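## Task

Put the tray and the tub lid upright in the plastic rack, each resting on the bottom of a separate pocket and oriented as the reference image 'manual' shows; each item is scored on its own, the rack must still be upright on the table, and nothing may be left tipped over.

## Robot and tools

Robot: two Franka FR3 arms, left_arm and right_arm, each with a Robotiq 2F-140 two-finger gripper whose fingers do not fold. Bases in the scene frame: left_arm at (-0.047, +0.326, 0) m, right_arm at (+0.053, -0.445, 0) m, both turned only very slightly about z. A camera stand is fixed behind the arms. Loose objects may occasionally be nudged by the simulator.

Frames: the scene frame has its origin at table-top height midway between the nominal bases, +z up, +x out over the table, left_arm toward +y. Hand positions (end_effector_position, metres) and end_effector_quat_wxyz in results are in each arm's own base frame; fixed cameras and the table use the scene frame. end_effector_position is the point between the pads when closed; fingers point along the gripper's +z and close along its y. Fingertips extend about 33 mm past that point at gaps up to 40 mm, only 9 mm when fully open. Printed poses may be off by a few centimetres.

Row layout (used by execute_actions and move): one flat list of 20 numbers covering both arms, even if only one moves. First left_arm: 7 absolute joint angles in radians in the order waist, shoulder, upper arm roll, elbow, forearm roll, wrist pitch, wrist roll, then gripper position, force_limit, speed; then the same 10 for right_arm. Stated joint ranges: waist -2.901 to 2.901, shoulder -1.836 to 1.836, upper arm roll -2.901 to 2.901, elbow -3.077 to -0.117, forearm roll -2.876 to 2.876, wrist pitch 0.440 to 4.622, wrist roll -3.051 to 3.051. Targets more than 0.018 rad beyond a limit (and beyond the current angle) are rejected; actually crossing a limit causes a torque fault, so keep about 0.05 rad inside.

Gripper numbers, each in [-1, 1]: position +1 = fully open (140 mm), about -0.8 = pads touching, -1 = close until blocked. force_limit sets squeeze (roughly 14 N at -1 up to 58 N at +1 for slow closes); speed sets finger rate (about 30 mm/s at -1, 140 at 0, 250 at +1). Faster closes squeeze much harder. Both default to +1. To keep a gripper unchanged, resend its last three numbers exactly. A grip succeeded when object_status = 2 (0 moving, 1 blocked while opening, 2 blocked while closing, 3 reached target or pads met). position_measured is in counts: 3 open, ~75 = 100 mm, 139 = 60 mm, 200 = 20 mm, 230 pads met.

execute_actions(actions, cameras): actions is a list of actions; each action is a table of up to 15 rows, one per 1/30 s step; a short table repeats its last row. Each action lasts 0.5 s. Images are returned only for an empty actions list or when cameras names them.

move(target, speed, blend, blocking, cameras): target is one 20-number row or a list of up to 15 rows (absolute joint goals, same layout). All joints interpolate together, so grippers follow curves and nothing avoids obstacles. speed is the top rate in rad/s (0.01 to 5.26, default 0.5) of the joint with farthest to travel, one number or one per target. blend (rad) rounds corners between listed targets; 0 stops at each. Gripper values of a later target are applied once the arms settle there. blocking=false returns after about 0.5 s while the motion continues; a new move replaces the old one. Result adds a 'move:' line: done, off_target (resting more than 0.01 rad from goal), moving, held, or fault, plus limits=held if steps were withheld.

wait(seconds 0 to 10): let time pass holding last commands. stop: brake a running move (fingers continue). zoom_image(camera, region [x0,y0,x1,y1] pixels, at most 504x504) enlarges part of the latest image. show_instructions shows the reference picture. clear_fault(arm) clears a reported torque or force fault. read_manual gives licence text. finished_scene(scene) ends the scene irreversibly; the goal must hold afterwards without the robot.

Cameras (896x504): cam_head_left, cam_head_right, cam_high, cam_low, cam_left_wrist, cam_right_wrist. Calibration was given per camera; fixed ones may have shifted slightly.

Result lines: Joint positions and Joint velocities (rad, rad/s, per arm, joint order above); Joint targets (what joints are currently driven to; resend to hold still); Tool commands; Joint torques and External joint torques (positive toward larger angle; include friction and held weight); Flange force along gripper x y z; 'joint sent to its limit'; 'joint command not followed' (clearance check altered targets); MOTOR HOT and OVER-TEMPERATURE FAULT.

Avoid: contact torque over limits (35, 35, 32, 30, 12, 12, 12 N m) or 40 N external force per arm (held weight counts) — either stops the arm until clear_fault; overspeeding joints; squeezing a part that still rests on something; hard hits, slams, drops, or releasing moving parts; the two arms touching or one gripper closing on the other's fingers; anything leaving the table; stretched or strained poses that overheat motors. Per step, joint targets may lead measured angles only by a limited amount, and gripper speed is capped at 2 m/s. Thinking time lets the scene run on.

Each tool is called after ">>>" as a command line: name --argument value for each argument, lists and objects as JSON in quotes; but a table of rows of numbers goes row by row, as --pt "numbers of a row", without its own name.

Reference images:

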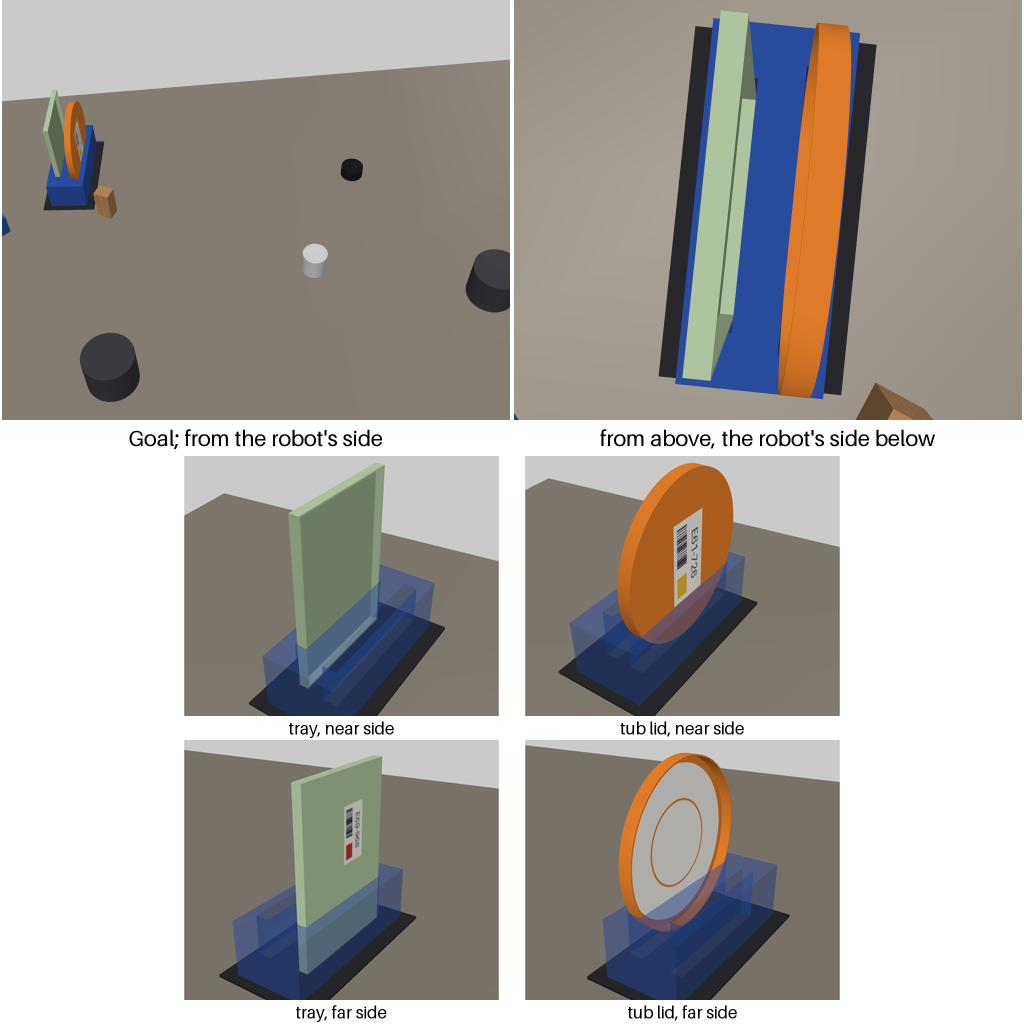

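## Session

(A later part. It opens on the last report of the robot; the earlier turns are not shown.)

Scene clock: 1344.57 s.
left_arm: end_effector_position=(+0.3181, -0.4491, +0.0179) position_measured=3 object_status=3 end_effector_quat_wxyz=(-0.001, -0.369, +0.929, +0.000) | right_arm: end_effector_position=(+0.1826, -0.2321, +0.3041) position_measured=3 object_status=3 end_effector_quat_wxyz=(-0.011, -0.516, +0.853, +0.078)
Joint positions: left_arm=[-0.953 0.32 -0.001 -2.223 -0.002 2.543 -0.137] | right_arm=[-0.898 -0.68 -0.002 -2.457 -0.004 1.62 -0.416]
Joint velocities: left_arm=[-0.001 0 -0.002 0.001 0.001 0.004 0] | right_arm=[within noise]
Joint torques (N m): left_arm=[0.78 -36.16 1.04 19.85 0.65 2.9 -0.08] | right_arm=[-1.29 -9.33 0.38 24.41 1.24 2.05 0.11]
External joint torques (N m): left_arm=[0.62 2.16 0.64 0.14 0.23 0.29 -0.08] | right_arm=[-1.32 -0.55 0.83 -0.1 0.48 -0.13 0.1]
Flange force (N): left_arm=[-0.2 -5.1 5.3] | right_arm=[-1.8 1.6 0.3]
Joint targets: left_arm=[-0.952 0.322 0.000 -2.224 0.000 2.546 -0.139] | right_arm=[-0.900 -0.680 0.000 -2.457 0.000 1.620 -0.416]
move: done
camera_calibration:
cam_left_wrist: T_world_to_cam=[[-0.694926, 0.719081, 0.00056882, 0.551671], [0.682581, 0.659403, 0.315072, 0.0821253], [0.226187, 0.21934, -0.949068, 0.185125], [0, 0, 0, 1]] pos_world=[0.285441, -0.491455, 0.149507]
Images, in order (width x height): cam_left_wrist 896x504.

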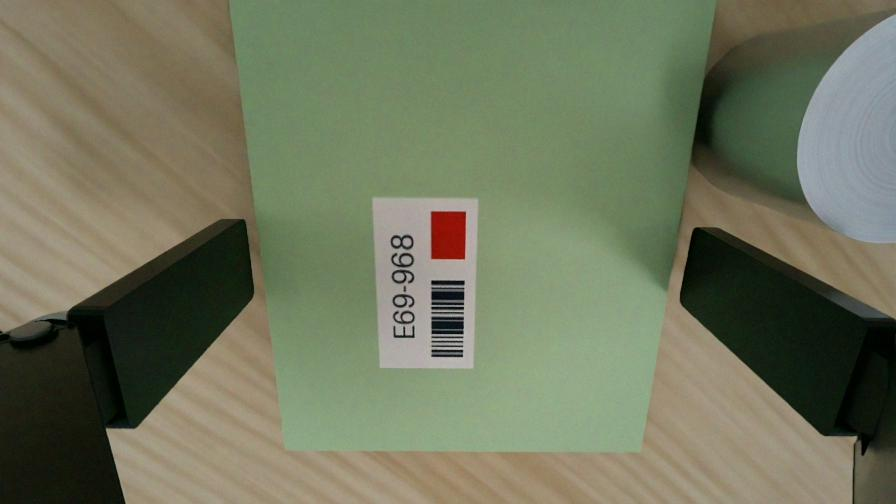

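>>> move --target '[-0.9521,0.3305,0,-2.2237,0,2.554,-0.139,1,0,0,-0.9,-0.68,0,-2.457,0,1.62,-0.416,1,1,1]' --speed 0.03 --cameras '["cam_left_wrist"]'

>>> move --target '[-0.9521,0.3305,0,-2.2237,0,2.554,-0.139,-1,-0.3,-1,-0.9,-0.68,0,-2.457,0,1.62,-0.416,1,1,1]' --cameras '["cam_left_wrist"]'

Scene clock: 1353.17 s.
left_arm: end_effector_position=(+0.3180, -0.4490, +0.0140) position_measured=3 object_status=3 end_effector_quat_wxyz=(-0.001, -0.369, +0.929, +0.000) | right_arm: end_effector_position=(+0.1826, -0.2321, +0.3041) position_measured=3 object_status=3 end_effector_quat_wxyz=(-0.011, -0.516, +0.853, +0.078)
Joint positions: left_arm=[-0.953 0.328 -0.001 -2.223 -0.002 2.551 -0.137] | right_arm=[-0.898 -0.68 -0.002 -2.457 -0.004 1.62 -0.416]
Joint velocities: left_arm=[0 0 -0.001 -0.002 0.001 0.004 0] | right_arm=[within noise]
Joint torques (N m): left_arm=[0.79 -36.23 0.99 19.73 0.68 2.89 -0.06] | right_arm=[-1.21 -9.31 0.4 24.34 1.23 2.05 0.14]
External joint torques (N m): left_arm=[0.7 2 0.63 0.28 0.26 0.32 -0.06] | right_arm=[-1.24 -0.51 0.84 -0.22 0.48 -0.14 0.13]
Flange force (N): left_arm=[-0.3 -5.2 5.0] | right_arm=[-2.0 1.6 0.6]
Joint targets: left_arm=[-0.952 0.331 0.000 -2.224 0.000 2.554 -0.139] | right_arm=[-0.900 -0.680 0.000 -2.457 0.000 1.620 -0.416]
move: done
camera_calibration:
cam_left_wrist: T_world_to_cam=[[-0.694944, 0.719063, 0.000859361, 0.551555], [0.682629, 0.659356, 0.315067, 0.0832834], [0.225986, 0.21954, -0.949069, 0.181463], [0, 0, 0, 1]] pos_world=[0.28544, -0.491355, 0.145507]
Images, in order (width x height): cam_left_wrist 896x504.

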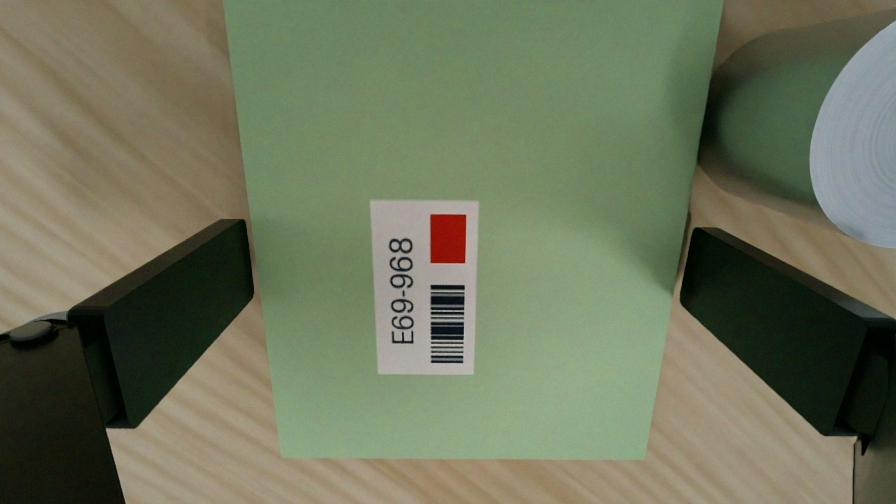

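Scene clock: 1353.70 s.
left_arm: end_effector_position=(+0.3181, -0.4492, +0.0142) position_measured=15 object_status=0 end_effector_quat_wxyz=(-0.001, -0.369, +0.929, +0.000) | right_arm: end_effector_position=(+0.1826, -0.2321, +0.3041) position_measured=3 object_status=3 end_effector_quat_wxyz=(-0.011, -0.516, +0.853, +0.078)
Joint positions: left_arm=[-0.953 0.328 -0.001 -2.223 -0.002 2.552 -0.138] | right_arm=[-0.898 -0.68 -0.002 -2.457 -0.004 1.62 -0.416]
Joint torques (N m): left_arm=[0.75 -34.72 0.99 19.63 0.64 3.16 -0.07] | right_arm=[-1.32 -9.24 0.4 24.36 1.2 2.06 0.09]
External joint torques (N m): left_arm=[0.72 3.68 0.69 0.07 0.22 0.55 -0.07] | right_arm=[-1.29 -0.42 0.9 -0.2 0.45 -0.13 0.08]
Flange force (N): left_arm=[0.0 -7.8 9.2] | right_arm=[-1.7 1.4 0.5]
Joint targets: left_arm=[-0.952 0.331 0.000 -2.224 0.000 2.554 -0.139] | right_arm=[-0.900 -0.680 0.000 -2.457 0.000 1.620 -0.416]
move: done
camera_calibration:
cam_left_wrist: T_world_to_cam=[[-0.695147, 0.718867, 0.000159421, 0.551762], [0.682324, 0.65974, 0.314923, 0.0834843], [0.226282, 0.219026, -0.949117, 0.181416], [0, 0, 0, 1]] pos_world=[0.285541, -0.491456, 0.145806]
Images, in order (width x height): cam_left_wrist 896x504.

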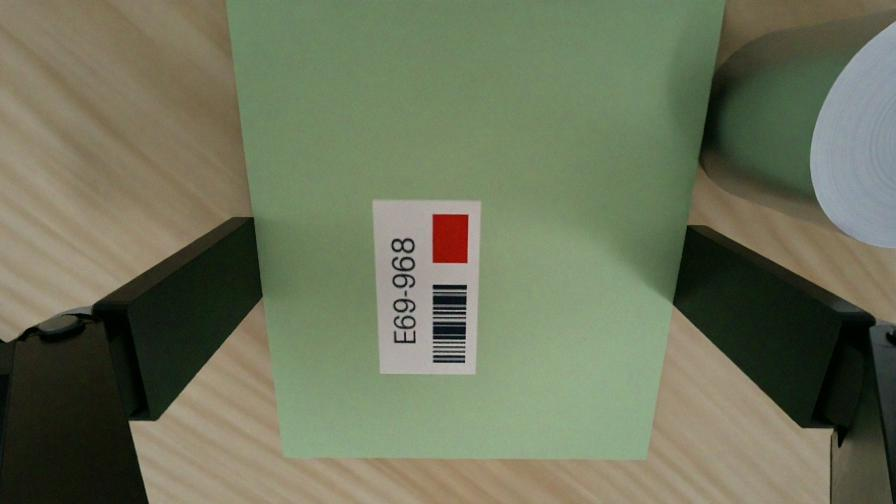

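>>> wait --seconds 1.5

>>> move --target '[-0.9521,0.28,0,-2.2237,0,2.504,-0.139,-1,-0.3,-1,-0.9,-0.68,0,-2.457,0,1.62,-0.416,1,1,1]' --speed 0.08 --cameras '["cam_left_wrist"]'

Scene clock: 1357.77 s.
left_arm: end_effector_position=(+0.3181, -0.4492, +0.0142) position_measured=15 object_status=2 end_effector_quat_wxyz=(-0.001, -0.369, +0.929, +0.000) | right_arm: end_effector_position=(+0.1826, -0.2321, +0.3041) position_measured=3 object_status=3 end_effector_quat_wxyz=(-0.011, -0.516, +0.853, +0.078)
Joint positions: left_arm=[-0.953 0.328 -0.001 -2.223 -0.002 2.552 -0.138] | right_arm=[-0.898 -0.68 -0.002 -2.457 -0.004 1.62 -0.416]
Joint torques (N m): left_arm=[0.76 -34.72 1.02 19.62 0.67 3.16 -0.06] | right_arm=[-1.25 -9.33 0.35 24.36 1.25 2.05 0.07]
External joint torques (N m): left_arm=[0.59 3.7 0.6 0.02 0.25 0.55 -0.06] | right_arm=[-1.26 -0.39 0.81 -0.26 0.49 -0.15 0.06]
Flange force (N): left_arm=[0.2 -7.6 9.2] | right_arm=[-1.7 1.4 0.6]
Joint targets: left_arm=[-0.952 0.331 0.000 -2.224 0.000 2.554 -0.139] | right_arm=[-0.900 -0.680 0.000 -2.457 0.000 1.620 -0.416]
Tool commands: left_gripper/position=-1.0 left_gripper/force_limit=-0.3 left_gripper/speed=-1.0 right_gripper/position=+1.0 right_gripper/force_limit=+1.0 right_gripper/speed=+1.0
wait: 1.50 s; at rest from the start

Scene clock: 1358.93 s.
left_arm: end_effector_position=(+0.3180, -0.4490, +0.0352) position_measured=15 object_status=2 end_effector_quat_wxyz=(+0.000, -0.369, +0.929, -0.001) | right_arm: end_effector_position=(+0.1826, -0.2321, +0.3041) position_measured=3 object_status=3 end_effector_quat_wxyz=(-0.011, -0.516, +0.853, +0.078)
Joint positions: left_arm=[-0.953 0.282 -0.001 -2.223 -0.002 2.507 -0.138] | right_arm=[-0.898 -0.68 -0.002 -2.457 -0.004 1.62 -0.416]
Joint velocities: left_arm=[-0.001 0 0.002 0.001 0.001 -0.004 0.001] | right_arm=[within noise]
Joint torques (N m): left_arm=[0.75 -36.85 0.99 20.63 0.68 2.42 -0.01] | right_arm=[-1.33 -9.35 0.36 24.36 1.23 2.04 0.12]
External joint torques (N m): left_arm=[0.52 0.55 0.56 0.54 0.24 -0.17 -0.01] | right_arm=[-1.4 -0.55 0.75 -0.17 0.47 -0.14 0.11]
Flange force (N): left_arm=[-0.4 -3.6 0.7] | right_arm=[-1.7 1.8 0.4]
Joint targets: left_arm=[-0.952 0.280 0.000 -2.224 0.000 2.504 -0.139] | right_arm=[-0.900 -0.680 0.000 -2.457 0.000 1.620 -0.416]
move: done
camera_calibration:
cam_left_wrist: T_world_to_cam=[[-0.69511, 0.718903, -0.000423214, 0.551509], [0.682259, 0.659864, 0.314806, 0.0769084], [0.226594, 0.218536, -0.949156, 0.201004], [0, 0, 0, 1]] pos_world=[0.285342, -0.491157, 0.166806]
Images, in order (width x height): cam_left_wrist 896x504.

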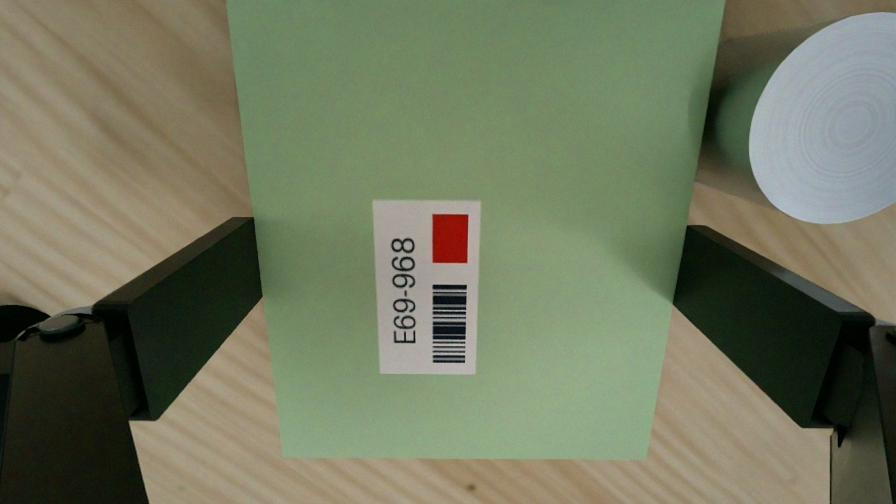

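>>> move --pt "-0.9521 0.1 0 -2.2237 0 2.324 -0.139 -1 -0.3 -1 -0.9 -0.68 0 -2.457 0 1.62 -0.416 1 1 1" --pt "-0.6 -0.349 0 -2.106 0 1.757 0.2 -1 -0.3 -1 -0.9 -0.68 0 -2.457 0 1.62 -0.416 1 1 1" --pt "1.749 -0.349 0 -2.106 0 1.757 2.979 -1 -0.3 -1 -0.9 -0.68 0 -2.457 0 1.62 -0.416 1 1 1" --pt "1.749 -0.0087 0 -2.4206 0 2.4119 2.979 -1 -0.3 -1 -0.9 -0.68 0 -2.457 0 1.62 -0.416 1 1 1" --speed '[0.2,0.5,0.8,0.4]' --blend '[0.05,0.1,0.1,0]' --cameras '["cam_left_wrist"]'

Scene clock: 1393.10 s.
left_arm: end_effector_position=(-0.0857, +0.4770, +0.1001) position_measured=15 object_status=2 end_effector_quat_wxyz=(+0.001, -0.172, +0.985, -0.001) | right_arm: end_effector_position=(+0.1826, -0.2321, +0.3041) position_measured=3 object_status=3 end_effector_quat_wxyz=(-0.011, -0.516, +0.853, +0.078)
Joint positions: left_arm=[1.748 -0.009 0.001 -2.42 -0.002 2.409 2.975] | right_arm=[-0.898 -0.68 -0.002 -2.457 -0.004 1.62 -0.416]
Joint velocities: left_arm=[0 0 -0.001 0 0 0.004 0] | right_arm=[within noise]
Joint torques (N m): left_arm=[0.57 -27.99 0.04 21.87 0.86 2.9 0.16] | right_arm=[-1.31 -9.31 0.37 24.44 1.21 2.06 0.12]
External joint torques (N m): left_arm=[0.61 0.88 0.09 0.45 0.22 0.38 0.16] | right_arm=[-1.3 -0.45 0.87 -0.18 0.45 -0.14 0.11]
Flange force (N): left_arm=[0.4 3.7 2.4] | right_arm=[-1.8 1.4 0.4]
Joint targets: left_arm=[1.749 -0.009 0.000 -2.421 0.000 2.412 2.979] | right_arm=[-0.900 -0.680 0.000 -2.457 0.000 1.620 -0.416]
move: done
camera_calibration:
cam_left_wrist: T_world_to_cam=[[-0.350918, 0.936404, -0.00191228, -0.468794], [0.887943, 0.333404, 0.31686, -0.106024], [0.297346, 0.109494, -0.948471, 0.209713], [0, 0, 0, 1]] pos_world=[-0.132722, 0.451367, 0.231605]
Images, in order (width x height): cam_left_wrist 896x504.

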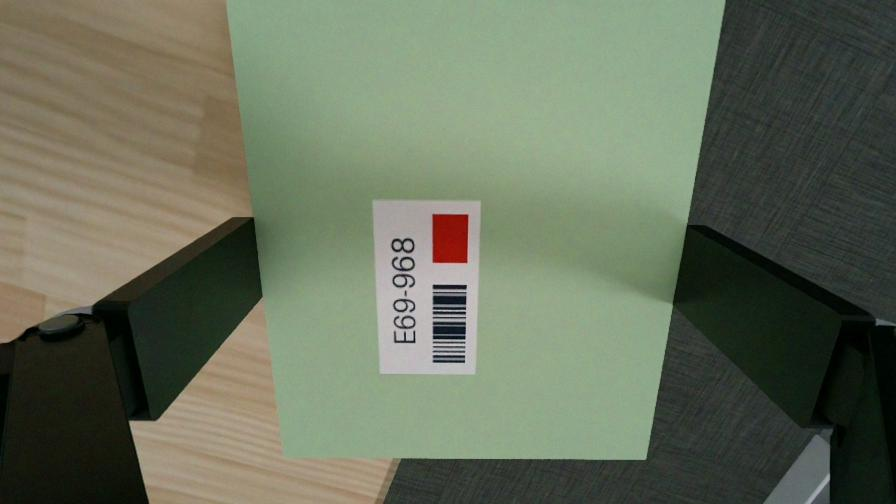

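>>> move --pt "1.749 0.145 0 -2.4511 0 2.596 2.979 -1 -0.3 -1 -0.9 -0.68 0 -2.457 0 1.62 -0.416 1 1 1" --pt "1.749 0.1646 0 -2.4511 0 2.6157 2.979 -1 -0.3 -1 -0.9 -0.68 0 -2.457 0 1.62 -0.416 1 1 1" --speed '[0.2,0.04]'

>>> move --target '[1.749,0.174,0,-2.4511,0,2.625,2.979,-1,-0.3,-1,-0.9,-0.68,0,-2.457,0,1.62,-0.416,1,1,1]' --speed 0.03

>>> move --target '[1.749,0.182,0,-2.4511,0,2.633,2.979,-1,-0.3,-1,-0.9,-0.68,0,-2.457,0,1.62,-0.416,1,1,1]' --speed 0.03 --cameras '["cam_left_wrist"]'

Scene clock: 1403.80 s.
left_arm: end_effector_position=(-0.0859, +0.4775, +0.0228) position_measured=15 object_status=2 end_effector_quat_wxyz=(+0.000, -0.172, +0.985, +0.000) | right_arm: end_effector_position=(+0.1826, -0.2321, +0.3041) position_measured=3 object_status=3 end_effector_quat_wxyz=(-0.011, -0.516, +0.853, +0.078)
Joint positions: left_arm=[1.748 0.163 0.001 -2.451 -0.002 2.612 2.975] | right_arm=[-0.898 -0.68 -0.002 -2.457 -0.004 1.62 -0.416]
Joint velocities: left_arm=[0 0.001 -0.001 0.001 0.001 0.005 0] | right_arm=[within noise]
Joint torques (N m): left_arm=[0.53 -30.41 0.21 18.99 0.69 2.93 0.18] | right_arm=[-1.24 -9.26 0.42 24.35 1.23 2.06 0.1]
External joint torques (N m): left_arm=[0.61 1.41 0.1 0.43 0.21 0.42 0.18] | right_arm=[-1.25 -0.43 0.87 -0.24 0.47 -0.13 0.09]
Flange force (N): left_arm=[0.5 4.3 4.5] | right_arm=[-1.8 1.4 0.6]
Joint targets: left_arm=[1.749 0.165 0.000 -2.451 0.000 2.616 2.979] | right_arm=[-0.900 -0.680 0.000 -2.457 0.000 1.620 -0.416]
move: done

Scene clock: 1404.53 s.
left_arm: end_effector_position=(-0.0859, +0.4775, +0.0191) position_measured=15 object_status=2 end_effector_quat_wxyz=(+0.000, -0.172, +0.985, +0.000) | right_arm: end_effector_position=(+0.1826, -0.2321, +0.3041) position_measured=3 object_status=3 end_effector_quat_wxyz=(-0.011, -0.516, +0.853, +0.078)
Joint positions: left_arm=[1.748 0.172 0.001 -2.451 -0.002 2.622 2.975] | right_arm=[-0.898 -0.68 -0.002 -2.457 -0.004 1.62 -0.416]
Joint velocities: left_arm=[0.001 0.001 0.001 -0.001 0 0.006 0.002] | right_arm=[within noise]
Joint torques (N m): left_arm=[0.58 -30.5 0.21 18.82 0.7 2.95 0.2] | right_arm=[-1.27 -9.34 0.46 24.35 1.25 2.06 0.12]
External joint torques (N m): left_arm=[0.66 1.61 0.1 0.31 0.22 0.42 0.2] | right_arm=[-1.33 -0.51 0.87 -0.25 0.49 -0.13 0.11]
Flange force (N): left_arm=[0.6 4.3 5.1] | right_arm=[-1.9 1.7 0.7]
Joint targets: left_arm=[1.749 0.174 0.000 -2.451 0.000 2.625 2.979] | right_arm=[-0.900 -0.680 0.000 -2.457 0.000 1.620 -0.416]
move: done

Scene clock: 1405.23 s.
left_arm: end_effector_position=(-0.0858, +0.4776, +0.0161) position_measured=15 object_status=2 end_effector_quat_wxyz=(+0.000, -0.172, +0.985, +0.000) | right_arm: end_effector_position=(+0.1826, -0.2321, +0.3041) position_measured=3 object_status=3 end_effector_quat_wxyz=(-0.011, -0.516, +0.853, +0.078)
Joint positions: left_arm=[1.748 0.18 0.001 -2.451 -0.002 2.629 2.975] | right_arm=[-0.898 -0.68 -0.002 -2.457 -0.004 1.62 -0.416]
Joint velocities: left_arm=[0 0.002 -0.002 -0.001 -0.001 0.003 0] | right_arm=[within noise]
Joint torques (N m): left_arm=[0.61 -30.52 0.32 18.78 0.69 2.99 0.19] | right_arm=[-1.29 -9.35 0.38 24.32 1.23 2.03 0.1]
External joint torques (N m): left_arm=[0.77 1.74 0.29 0.4 0.22 0.46 0.19] | right_arm=[-1.35 -0.49 0.8 -0.3 0.47 -0.16 0.09]
Flange force (N): left_arm=[0.8 4.9 5.5] | right_arm=[-1.8 1.9 0.7]
Joint targets: left_arm=[1.749 0.182 0.000 -2.451 0.000 2.633 2.979] | right_arm=[-0.900 -0.680 0.000 -2.457 0.000 1.620 -0.416]
move: done
camera_calibration:
cam_left_wrist: T_world_to_cam=[[-0.35074, 0.936473, -0.00043301, -0.469593], [0.888221, 0.332815, 0.316697, -0.0791255], [0.296722, 0.110694, -0.948527, 0.129412], [0, 0, 0, 1]] pos_world=[-0.132823, 0.45177, 0.147606]
Images, in order (width x height): cam_left_wrist 896x504.

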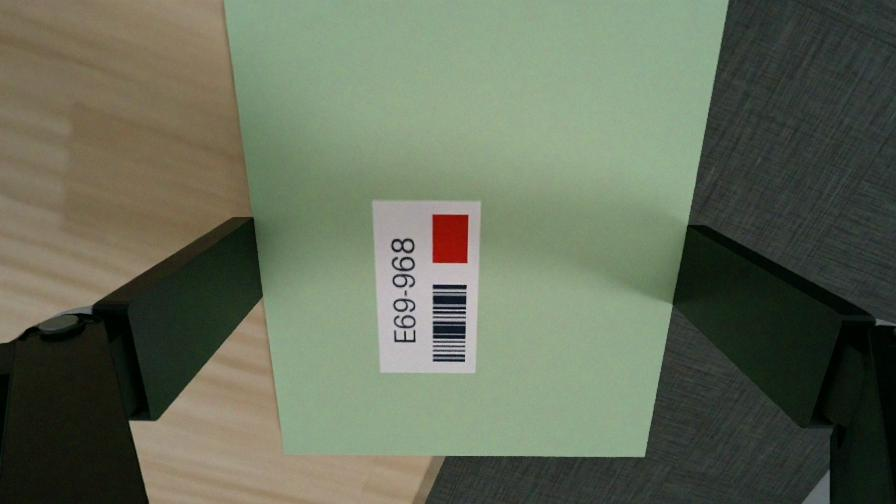

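>>> move --target '[1.749,0.187,0,-2.4511,0,2.638,2.979,-1,-0.3,-1,-0.9,-0.68,0,-2.457,0,1.62,-0.416,1,1,1]' --speed 0.03

>>> move --target '[1.749,0.187,0,-2.4511,0,2.638,2.979,1,-0.3,-1,-0.9,-0.68,0,-2.457,0,1.62,-0.416,1,1,1]'

>>> move --target '[1.749,-0.02,0,-2.4511,0,2.431,2.979,1,-0.3,-1,-0.9,-0.68,0,-2.457,0,1.62,-0.416,1,1,1]' --speed 0.15 --cameras '["cam_left_wrist"]'

Scene clock: 1412.40 s.
left_arm: end_effector_position=(-0.0858, +0.4777, +0.0157) position_measured=15 object_status=2 end_effector_quat_wxyz=(+0.000, -0.172, +0.985, +0.000) | right_arm: end_effector_position=(+0.1826, -0.2321, +0.3041) position_measured=3 object_status=3 end_effector_quat_wxyz=(-0.011, -0.516, +0.853, +0.078)
Joint positions: left_arm=[1.748 0.181 0.001 -2.451 -0.002 2.631 2.975] | right_arm=[-0.898 -0.68 -0.002 -2.457 -0.004 1.62 -0.416]
Joint torques (N m): left_arm=[0.57 -28.1 0.35 18.07 0.7 3.71 0.19] | right_arm=[-1.4 -9.25 0.4 24.31 1.23 2.06 0.1]
External joint torques (N m): left_arm=[0.63 4.04 0.21 -0.19 0.23 1.2 0.19] | right_arm=[-1.46 -0.29 0.83 -0.36 0.47 -0.14 0.09]
Flange force (N): left_arm=[0.2 7.0 13.2] | right_arm=[-1.5 1.3 0.9]
Joint targets: left_arm=[1.749 0.187 0.000 -2.451 0.000 2.638 2.979] | right_arm=[-0.900 -0.680 0.000 -2.457 0.000 1.620 -0.416]
move: done

Scene clock: 1412.93 s.
left_arm: end_effector_position=(-0.0859, +0.4779, +0.0142) position_measured=3 object_status=0 end_effector_quat_wxyz=(+0.000, -0.172, +0.985, +0.000) | right_arm: end_effector_position=(+0.1826, -0.2321, +0.3041) position_measured=3 object_status=3 end_effector_quat_wxyz=(-0.011, -0.516, +0.853, +0.078)
Joint positions: left_arm=[1.748 0.185 0.001 -2.451 -0.002 2.635 2.975] | right_arm=[-0.898 -0.68 -0.002 -2.457 -0.004 1.62 -0.416]
Joint velocities: left_arm=[-0.001 0.001 0.001 0 -0.001 0.003 0] | right_arm=[within noise]
Joint torques (N m): left_arm=[0.61 -30.44 0.43 18.42 0.7 2.88 0.19] | right_arm=[-1.35 -9.33 0.41 24.38 1.23 2.05 0.11]
External joint torques (N m): left_arm=[0.72 1.78 0.34 0.18 0.24 0.36 0.19] | right_arm=[-1.42 -0.41 0.8 -0.3 0.47 -0.16 0.1]
Flange force (N): left_arm=[0.9 4.3 5.4] | right_arm=[-1.6 1.6 0.7]
Joint targets: left_arm=[1.749 0.187 0.000 -2.451 0.000 2.638 2.979] | right_arm=[-0.900 -0.680 0.000 -2.457 0.000 1.620 -0.416]
move: done

Scene clock: 1414.97 s.
left_arm: end_effector_position=(-0.0843, +0.4703, +0.0943) position_measured=3 object_status=3 end_effector_quat_wxyz=(+0.001, -0.172, +0.985, +0.001) | right_arm: end_effector_position=(+0.1826, -0.2321, +0.3041) position_measured=3 object_status=3 end_effector_quat_wxyz=(-0.011, -0.516, +0.853, +0.078)
Joint positions: left_arm=[1.748 -0.018 0.001 -2.451 -0.002 2.434 2.975] | right_arm=[-0.898 -0.68 -0.002 -2.457 -0.004 1.62 -0.416]
Joint velocities: left_arm=[0 0.002 0 0 0.001 -0.005 0.002] | right_arm=[within noise]
Joint torques (N m): left_arm=[0.56 -27.68 0.26 21.4 0.85 2.34 0.17] | right_arm=[-1.33 -9.31 0.39 24.4 1.23 2.04 0.12]
External joint torques (N m): left_arm=[0.56 0.52 0.28 0.31 0.23 -0.17 0.17] | right_arm=[-1.35 -0.5 0.84 -0.21 0.47 -0.15 0.1]
Flange force (N): left_arm=[0.8 2.7 0.4] | right_arm=[-1.8 1.7 0.5]
Joint targets: left_arm=[1.749 -0.020 0.000 -2.451 0.000 2.431 2.979] | right_arm=[-0.900 -0.680 0.000 -2.457 0.000 1.620 -0.416]
move: done
camera_calibration:
cam_left_wrist: T_world_to_cam=[[-0.350551, 0.936542, 0.00182084, -0.46247], [0.888297, 0.331875, 0.317471, -0.102323], [0.296721, 0.112907, -0.948266, 0.202876], [0, 0, 0, 1]] pos_world=[-0.131423, 0.444175, 0.225707]
Images, in order (width x height): cam_left_wrist 896x504.

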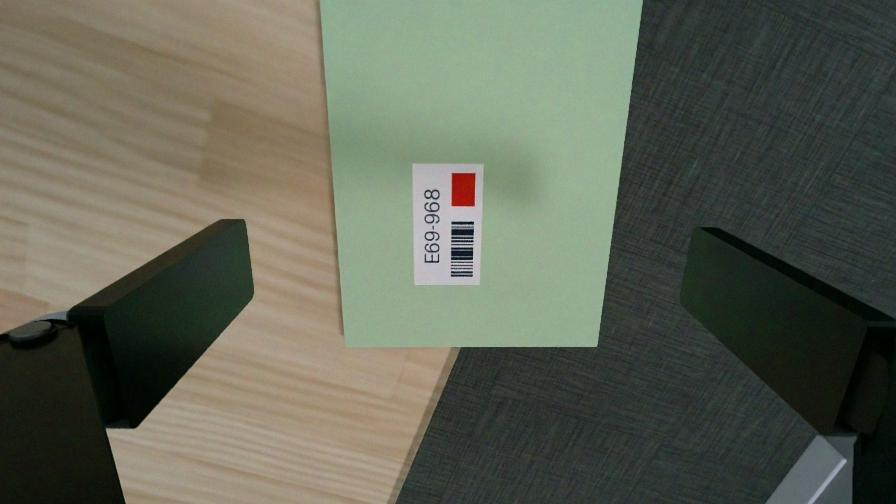

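>>> move --pt "1.6 -0.35 0 -2.3 0 1.95 2.5 0.3 0 0 -0.9 -0.68 0 -2.457 0 1.62 -0.416 1 1 1" --pt "0.95 0.85 0 -1.086 0.909 1.142 -2.589 -0.05 0 0 -0.9 -0.68 0 -2.457 0 1.62 -0.416 1 1 1" --pt "0.97 1.3065 0 -1.086 0.909 1.142 -2.589 -0.05 0 0 -0.9 -0.68 0 -2.457 0 1.62 -0.416 1 1 1" --speed '[0.5,1.5,0.3]' --cameras '["cam_left_wrist"]'

Scene clock: 1443.40 s.
left_arm: end_effector_position=(+0.0513, +0.5287, +0.0105) position_measured=135 object_status=3 end_effector_quat_wxyz=(-0.441, +0.471, +0.562, -0.517) | right_arm: end_effector_position=(+0.1826, -0.2321, +0.3041) position_measured=3 object_status=3 end_effector_quat_wxyz=(-0.011, -0.516, +0.853, +0.078)
Joint positions: left_arm=[0.969 1.309 -0.001 -1.088 0.907 1.144 -2.585] | right_arm=[-0.898 -0.68 -0.002 -2.457 -0.004 1.62 -0.416]
Joint torques (N m): left_arm=[0.48 -52.87 3.6 19.96 2.52 -2.15 -0.25] | right_arm=[-1.23 -9.41 0.43 24.37 1.25 2.05 0.16]
External joint torques (N m): left_arm=[0.27 1.86 0.22 0.97 0.28 -0.16 -0.15] | right_arm=[-1.21 -0.63 0.93 -0.18 0.49 -0.14 0.15]
Flange force (N): left_arm=[10.7 9.4 -9.7] | right_arm=[-2.3 1.8 0.5]
Joint targets: left_arm=[0.970 1.306 0.000 -1.086 0.909 1.142 -2.589] | right_arm=[-0.900 -0.680 0.000 -2.457 0.000 1.620 -0.416]
move: done
camera_calibration:
cam_left_wrist: T_world_to_cam=[[0.0725586, 0.0342681, -0.996775, -0.00368119], [0.469552, -0.882896, 0.00382722, 0.451334], [-0.879918, -0.468316, -0.0801523, 0.435071], [0, 0, 0, 1]] pos_world=[0.171169, 0.602358, 0.0294753]
Images, in order (width x height): cam_left_wrist 896x504.

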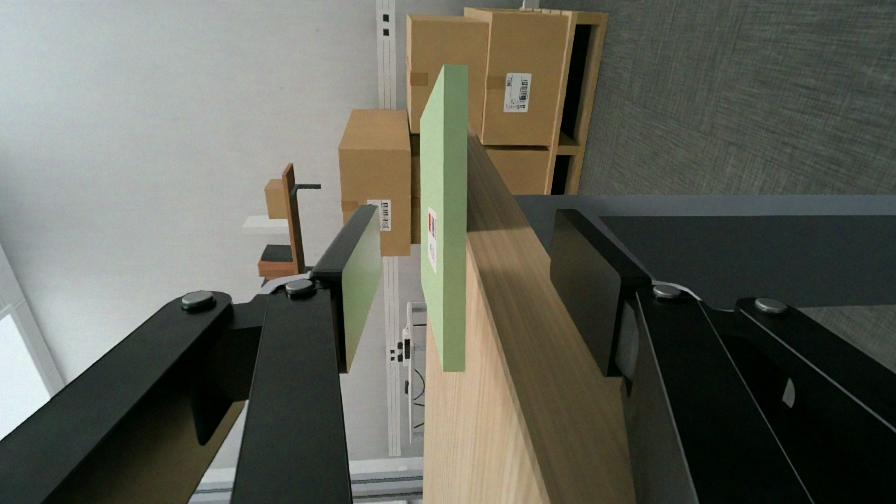

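>>> move --pt "1.12 1.302 0 -1.086 0.909 1.142 -2.589 -0.05 0 0 -0.9 -0.68 0 -2.457 0 1.62 -0.416 1 1 1" --speed 0.12 --cameras '["cam_left_wrist"]'

Scene clock: 1450.37 s.
left_arm: end_effector_position=(-0.0288, +0.5318, +0.0129) position_measured=135 object_status=3 end_effector_quat_wxyz=(-0.401, +0.427, +0.598, -0.547) | right_arm: end_effector_position=(+0.1826, -0.2321, +0.3041) position_measured=3 object_status=3 end_effector_quat_wxyz=(-0.011, -0.516, +0.853, +0.078)
Joint positions: left_arm=[1.121 1.304 0 -1.087 0.907 1.144 -2.585] | right_arm=[-0.898 -0.68 -0.002 -2.457 -0.004 1.62 -0.416]
Joint torques (N m): left_arm=[0.2 -53.34 3.56 19.6 2.54 -2.09 -0.23] | right_arm=[-1.28 -9.38 0.46 24.41 1.22 2.04 0.12]
External joint torques (N m): left_arm=[0.2 1.48 0.3 0.55 0.3 -0.12 -0.13] | right_arm=[-1.28 -0.52 0.94 -0.17 0.47 -0.15 0.11]
Flange force (N): left_arm=[7.5 6.7 -6.5] | right_arm=[-2.0 1.6 0.4]
Joint targets: left_arm=[1.120 1.302 0.000 -1.086 0.909 1.142 -2.589] | right_arm=[-0.900 -0.680 0.000 -2.457 0.000 1.620 -0.416]
move: done
camera_calibration:
cam_left_wrist: T_world_to_cam=[[0.0675028, 0.0493518, -0.996498, -0.00367878], [0.59758, -0.801809, 0.000770325, 0.452261], [-0.798963, -0.595539, -0.083616, 0.436349], [0, 0, 0, 1]] pos_world=[0.0786133, 0.622672, 0.0324715]
Images, in order (width x height): cam_left_wrist 896x504.

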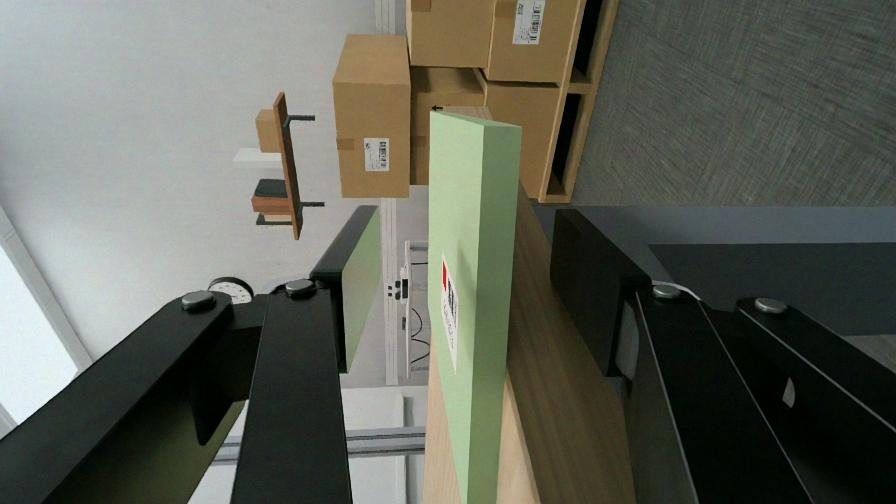

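>>> move --pt "1.145 1.31 0 -1.086 0.909 1.142 -2.589 -0.05 0 0 -0.9 -0.68 0 -2.457 0 1.62 -0.416 1 1 1" --speed 0.06

>>> move --target '[1.145,1.31,0,-1.086,0.909,1.142,-2.589,-1,0.1,-1,-0.9,-0.68,0,-2.457,0,1.62,-0.416,1,1,1]'

>>> wait --seconds 1 --cameras '["cam_left_wrist"]'

Scene clock: 1469.23 s.
left_arm: end_effector_position=(-0.0419, +0.5299, +0.0112) position_measured=135 object_status=3 end_effector_quat_wxyz=(-0.395, +0.420, +0.602, -0.553) | right_arm: end_effector_position=(+0.1826, -0.2321, +0.3041) position_measured=3 object_status=3 end_effector_quat_wxyz=(-0.011, -0.516, +0.853, +0.078)
Joint positions: left_arm=[1.145 1.308 0 -1.087 0.907 1.144 -2.585] | right_arm=[-0.898 -0.68 -0.002 -2.457 -0.004 1.62 -0.416]
Joint torques (N m): left_arm=[0.38 -52.19 3.57 19.4 2.53 -2.11 -0.25] | right_arm=[-1.3 -9.27 0.4 24.33 1.24 2.07 0.14]
External joint torques (N m): left_arm=[0.22 2.4 0.22 0.48 0.3 -0.12 -0.14] | right_arm=[-1.29 -0.38 0.9 -0.31 0.49 -0.13 0.13]
Flange force (N): left_arm=[9.6 9.4 -8.5] | right_arm=[-1.9 1.3 0.8]
Joint targets: left_arm=[1.145 1.310 0.000 -1.086 0.909 1.142 -2.589] | right_arm=[-0.900 -0.680 0.000 -2.457 0.000 1.620 -0.416]
move: done

Scene clock: 1471.43 s.
left_arm: end_effector_position=(-0.0429, +0.5300, +0.0193) position_measured=217 object_status=0 end_effector_quat_wxyz=(-0.399, +0.414, +0.598, -0.558) | right_arm: end_effector_position=(+0.1826, -0.2321, +0.3041) position_measured=3 object_status=3 end_effector_quat_wxyz=(-0.011, -0.516, +0.853, +0.078)
Joint positions: left_arm=[1.143 1.305 0.002 -1.086 0.915 1.126 -2.584] | right_arm=[-0.898 -0.68 -0.002 -2.457 -0.004 1.62 -0.416]
Joint velocities: left_arm=[-0.002 0 0.001 0.001 0 -0.001 0.004] | right_arm=[within noise]
Joint torques (N m): left_arm=[2.02 -49.21 1.77 18.52 0.39 0.72 -0.31] | right_arm=[-1.31 -9.36 0.44 24.37 1.24 2.06 0.14]
External joint torques (N m): left_arm=[1.87 5.65 -1.68 -0.53 -1.9 2.76 -0.21] | right_arm=[-1.31 -0.58 0.91 -0.16 0.48 -0.12 0.12]
Flange force (N): left_arm=[7.7 15.9 -3.7] | right_arm=[-2.0 1.7 0.5]
Joint targets: left_arm=[1.145 1.310 0.000 -1.086 0.909 1.142 -2.589] | right_arm=[-0.900 -0.680 0.000 -2.457 0.000 1.620 -0.416]
move: off_target (left_arm); left_arm: the wrist pitch is farthest, 0.016 rad from its target

Scene clock: 1472.43 s.
left_arm: end_effector_position=(-0.0429, +0.5300, +0.0193) position_measured=217 object_status=2 end_effector_quat_wxyz=(-0.399, +0.414, +0.598, -0.558) | right_arm: end_effector_position=(+0.1826, -0.2321, +0.3041) position_measured=3 object_status=3 end_effector_quat_wxyz=(-0.011, -0.516, +0.853, +0.078)
Joint positions: left_arm=[1.143 1.305 0.002 -1.086 0.915 1.126 -2.583] | right_arm=[-0.898 -0.68 -0.002 -2.457 -0.004 1.62 -0.416]
Joint torques (N m): left_arm=[1.97 -49.22 1.79 18.55 0.4 0.72 -0.4] | right_arm=[-1.3 -9.45 0.43 24.36 1.24 2.06 0.1]
External joint torques (N m): left_arm=[1.77 5.2 -1.66 -0.29 -1.86 2.76 -0.3] | right_arm=[-1.29 -0.63 0.93 -0.19 0.49 -0.13 0.09]
Flange force (N): left_arm=[7.5 15.3 -3.7] | right_arm=[-2.1 1.9 0.6]
Joint targets: left_arm=[1.145 1.310 0.000 -1.086 0.909 1.142 -2.589] | right_arm=[-0.900 -0.680 0.000 -2.457 0.000 1.620 -0.416]
Tool commands: left_gripper/position=-1.0 left_gripper/force_limit=+0.1 left_gripper/speed=-1.0 right_gripper/position=+1.0 right_gripper/force_limit=+1.0 right_gripper/speed=+1.0
wait: 1.00 s; at rest by 0.17 s
camera_calibration:
cam_left_wrist: T_world_to_cam=[[0.0468018, 0.0464179, -0.997825, 0.00435891], [0.618216, -0.785972, -0.00756605, 0.451919], [-0.784614, -0.616517, -0.0654812, 0.435877], [0, 0, 0, 1]] pos_world=[0.0624074, 0.623718, 0.0363104]
Images, in order (width x height): cam_left_wrist 896x504.

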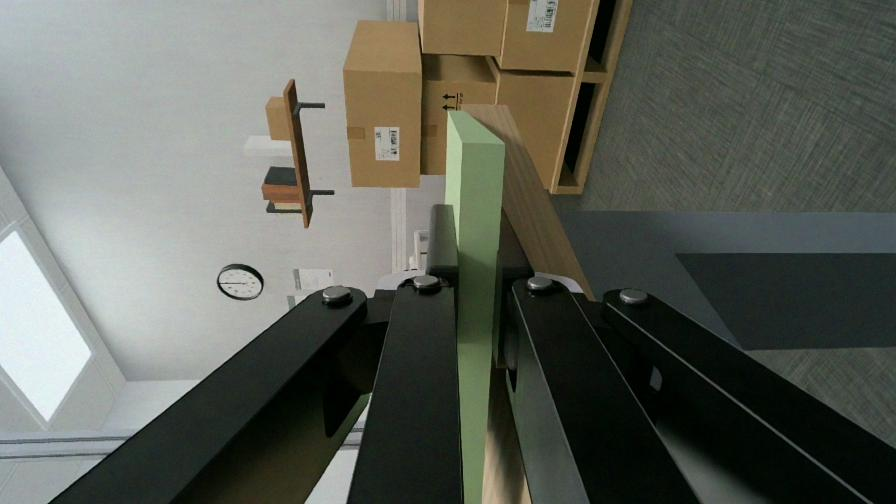

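>>> move --pt "1.143 1.0 0 -1.086 0.909 1.142 -2.589 -1 0.1 -1 -0.9 -0.68 0 -2.457 0 1.62 -0.416 1 1 1" --pt "1.143 0.7 0 -1.086 0.909 1.142 -2.589 -1 0.1 -1 -0.9 -0.68 0 -2.457 0 1.62 -0.416 1 1 1" --pt "0.5 -0.15 0 -1.8 0 1.65 -1.1 -1 0.1 -1 -0.9 -0.68 0 -2.457 0 1.62 -0.416 1 1 1" --pt "0.202 0.04 0 -1.7389 0 1.779 -1.236 -1 0.1 -1 -0.9 -0.68 0 -2.457 0 1.62 -0.416 1 1 1" --speed '[0.2,0.3,0.7,0.4]' --blend '[0.05,0.1,0.05,0]' --cameras '["cam_left_wrist","cam_low","cam_high"]'

>>> zoom_image --camera "cam_low" --region '[430, 60, 590, 300]'

>>> zoom_image --camera "cam_high" --region '[550, 170, 650, 310]'

Scene clock: 1504.30 s.
left_arm: end_effector_position=(+0.5628, +0.1150, +0.3271) position_measured=217 object_status=2 end_effector_quat_wxyz=(+0.000, +0.998, -0.070, -0.002) | right_arm: end_effector_position=(+0.1826, -0.2321, +0.3041) position_measured=3 object_status=3 end_effector_quat_wxyz=(-0.011, -0.516, +0.853, +0.078)
Joint positions: left_arm=[0.202 0.04 -0.001 -1.741 0.002 1.776 -1.231] | right_arm=[-0.898 -0.68 -0.002 -2.457 -0.004 1.62 -0.416]
Joint velocities: left_arm=[-0.002 -0.001 -0.001 0.001 0 0 -0.005] | right_arm=[within noise]
Joint torques (N m): left_arm=[0.45 -33.07 1.03 25.86 0.6 3.01 -0.17] | right_arm=[-1.33 -9.37 0.41 24.31 1.25 2.05 0.13]
External joint torques (N m): left_arm=[0.16 1.14 0.71 0.88 -0.26 0.36 -0.17] | right_arm=[-1.3 -0.61 0.92 -0.22 0.5 -0.13 0.12]
Flange force (N): left_arm=[6.3 -2.7 -1.4] | right_arm=[-2.2 1.9 0.6]
Joint targets: left_arm=[0.202 0.040 0.000 -1.739 0.000 1.779 -1.236] | right_arm=[-0.900 -0.680 0.000 -2.457 0.000 1.620 -0.416]
move: done
camera_calibration:
cam_left_wrist: T_world_to_cam=[[-0.126812, -0.991927, 0.000319401, 0.193077], [-0.939459, 0.120207, 0.320884, 0.4187], [-0.318331, 0.0403917, -0.947119, 0.625815], [0, 0, 0, 1]] pos_world=[0.617053, 0.11591, 0.458306]
Images, in order (width x height): cam_high 896x504, cam_low 896x504, cam_left_wrist 896x504.

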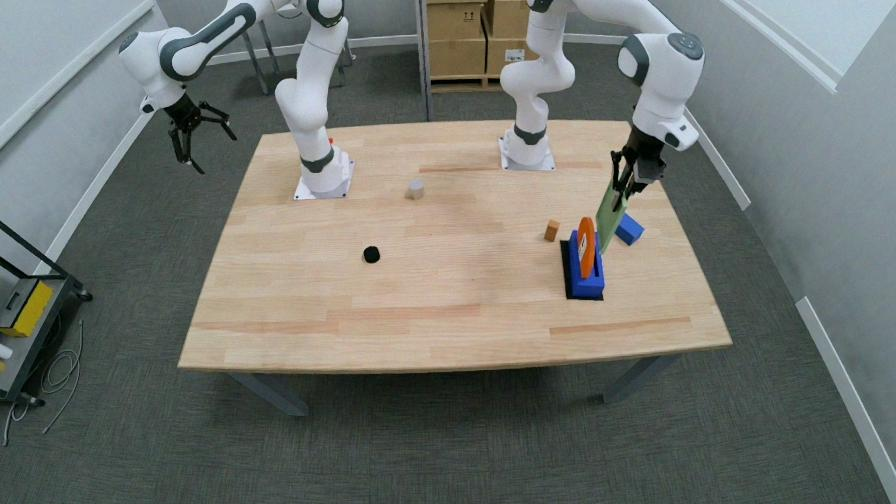

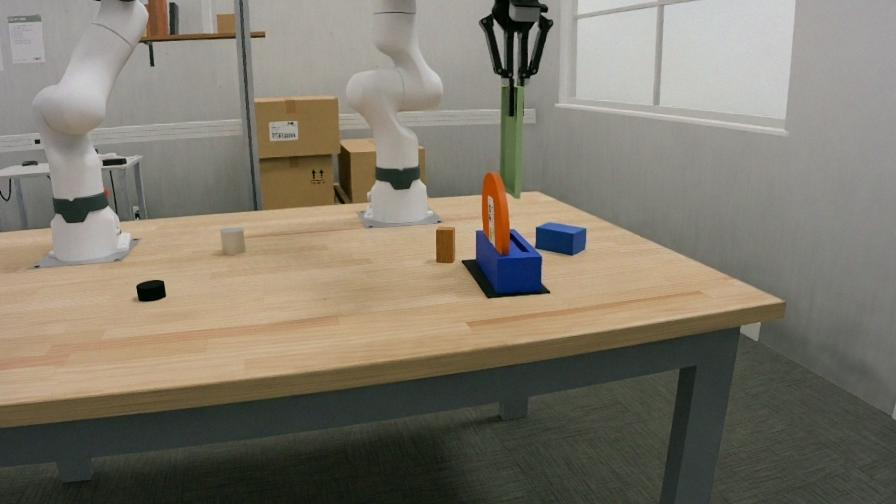

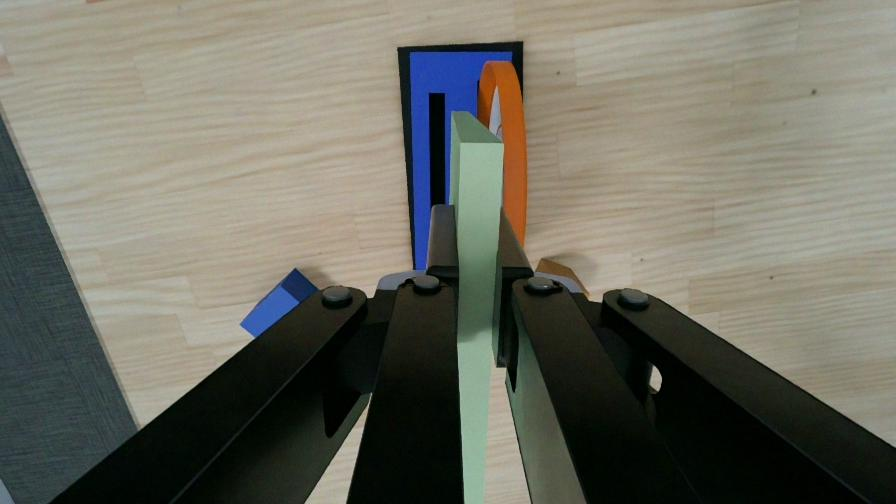

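Scaled by 2.100 from the camera's 896x504 image, which has a finer 1280x720 frame.

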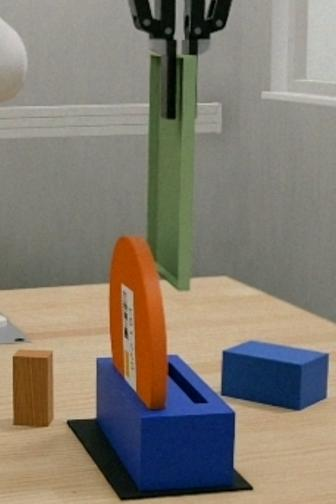

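Scaled by 3.600 from the camera's 896x504 image, which has a finer 1280x720 frame.

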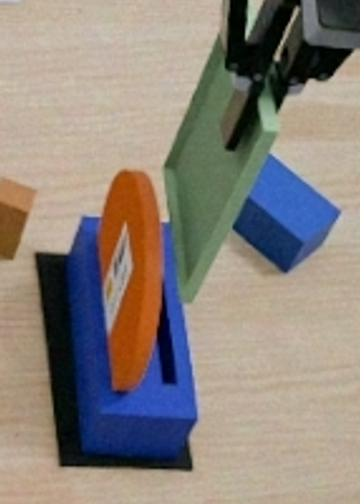

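>>> move --pt "0.231 0.0677 0 -1.8019 0 1.8696 -1.19 -1 0.1 -1 -0.9 -0.68 0 -2.457 0 1.62 -0.416 1 1 1" --speed 0.12 --cameras '["cam_left_wrist","cam_low","cam_high"]'

>>> zoom_image --camera "cam_low" --region '[430, 60, 590, 300]'

>>> zoom_image --camera "cam_high" --region '[550, 170, 650, 310]'

Scene clock: 1525.73 s.
left_arm: end_effector_position=(+0.5671, +0.1330, +0.2907) position_measured=217 object_status=2 end_effector_quat_wxyz=(-0.001, +0.997, -0.073, -0.001) | right_arm: end_effector_position=(+0.1826, -0.2321, +0.3041) position_measured=3 object_status=3 end_effector_quat_wxyz=(-0.011, -0.516, +0.853, +0.078)
Joint positions: left_arm=[0.23 0.067 -0.001 -1.801 0.002 1.867 -1.195] | right_arm=[-0.898 -0.68 -0.002 -2.457 -0.004 1.62 -0.416]
Joint velocities: left_arm=[-0.001 -0.001 0 0 0.002 0.002 0.005] | right_arm=[within noise]
Joint torques (N m): left_arm=[0.71 -34.03 0.73 25.22 0.56 3.11 0.19] | right_arm=[-1.25 -9.29 0.34 24.35 1.24 2.05 0.09]
External joint torques (N m): left_arm=[0.46 1.04 0.43 0.24 -0.26 0.44 0.19] | right_arm=[-1.23 -0.43 0.85 -0.28 0.49 -0.15 0.08]
Flange force (N): left_arm=[3.2 -2.5 0.9] | right_arm=[-1.8 1.6 0.7]
Joint targets: left_arm=[0.231 0.068 0.000 -1.802 0.000 1.870 -1.190] | right_arm=[-0.900 -0.680 0.000 -2.457 0.000 1.620 -0.416]
move: done
camera_calibration:
cam_left_wrist: T_world_to_cam=[[-0.133391, -0.991063, -0.000767458, 0.215458], [-0.939749, 0.126238, 0.317704, 0.432489], [-0.314767, 0.0431, -0.94819, 0.589906], [0, 0, 0, 1]] pos_world=[0.620855, 0.13351, 0.422105]
Images, in order (width x height): cam_high 896x504, cam_low 896x504, cam_left_wrist 896x504.

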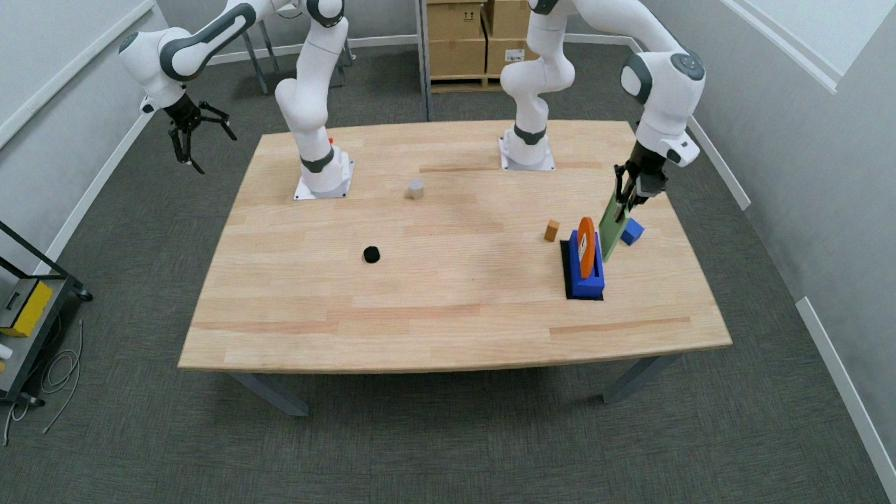

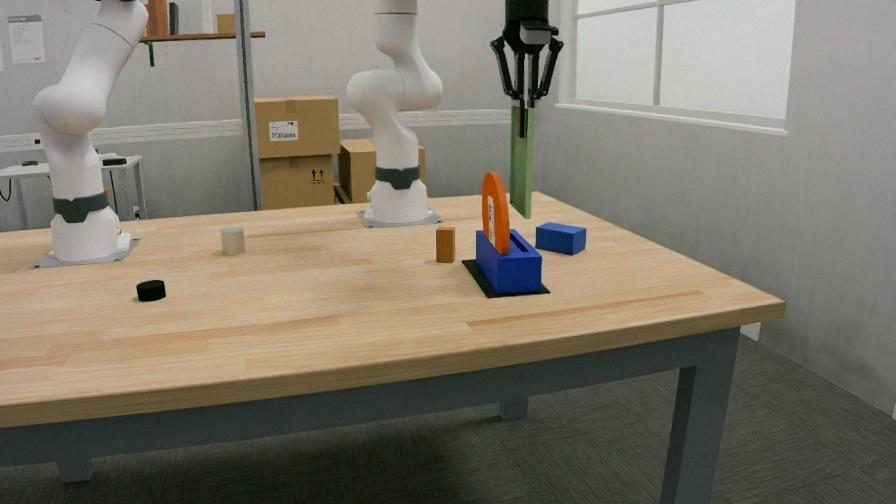

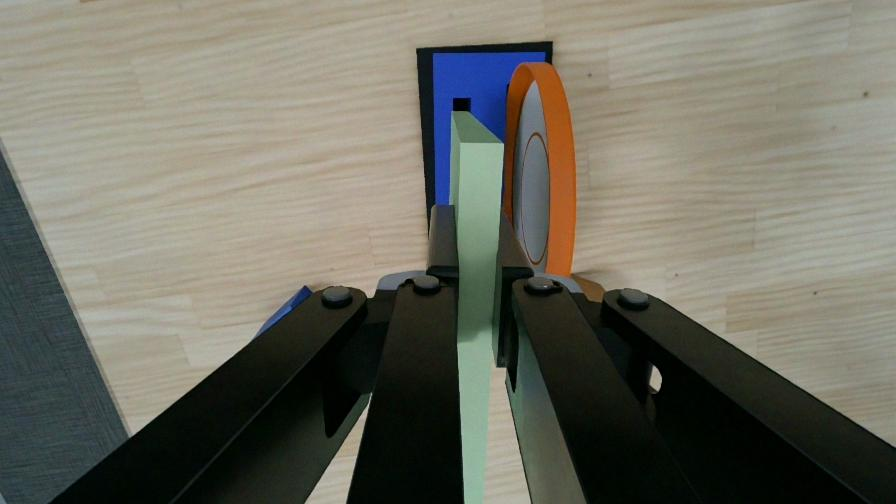

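Scaled by 2.100 from the camera's 896x504 image, which has a finer 1280x720 frame.

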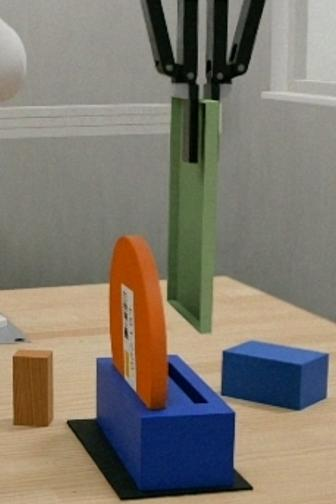

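Scaled by 3.600 from the camera's 896x504 image, which has a finer 1280x720 frame.

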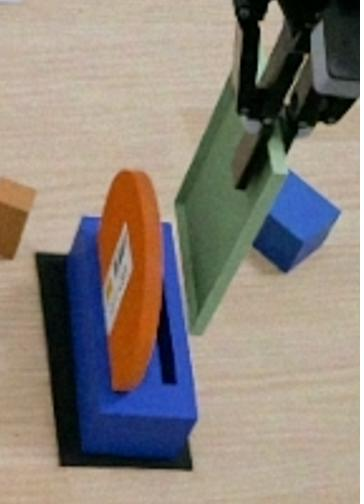

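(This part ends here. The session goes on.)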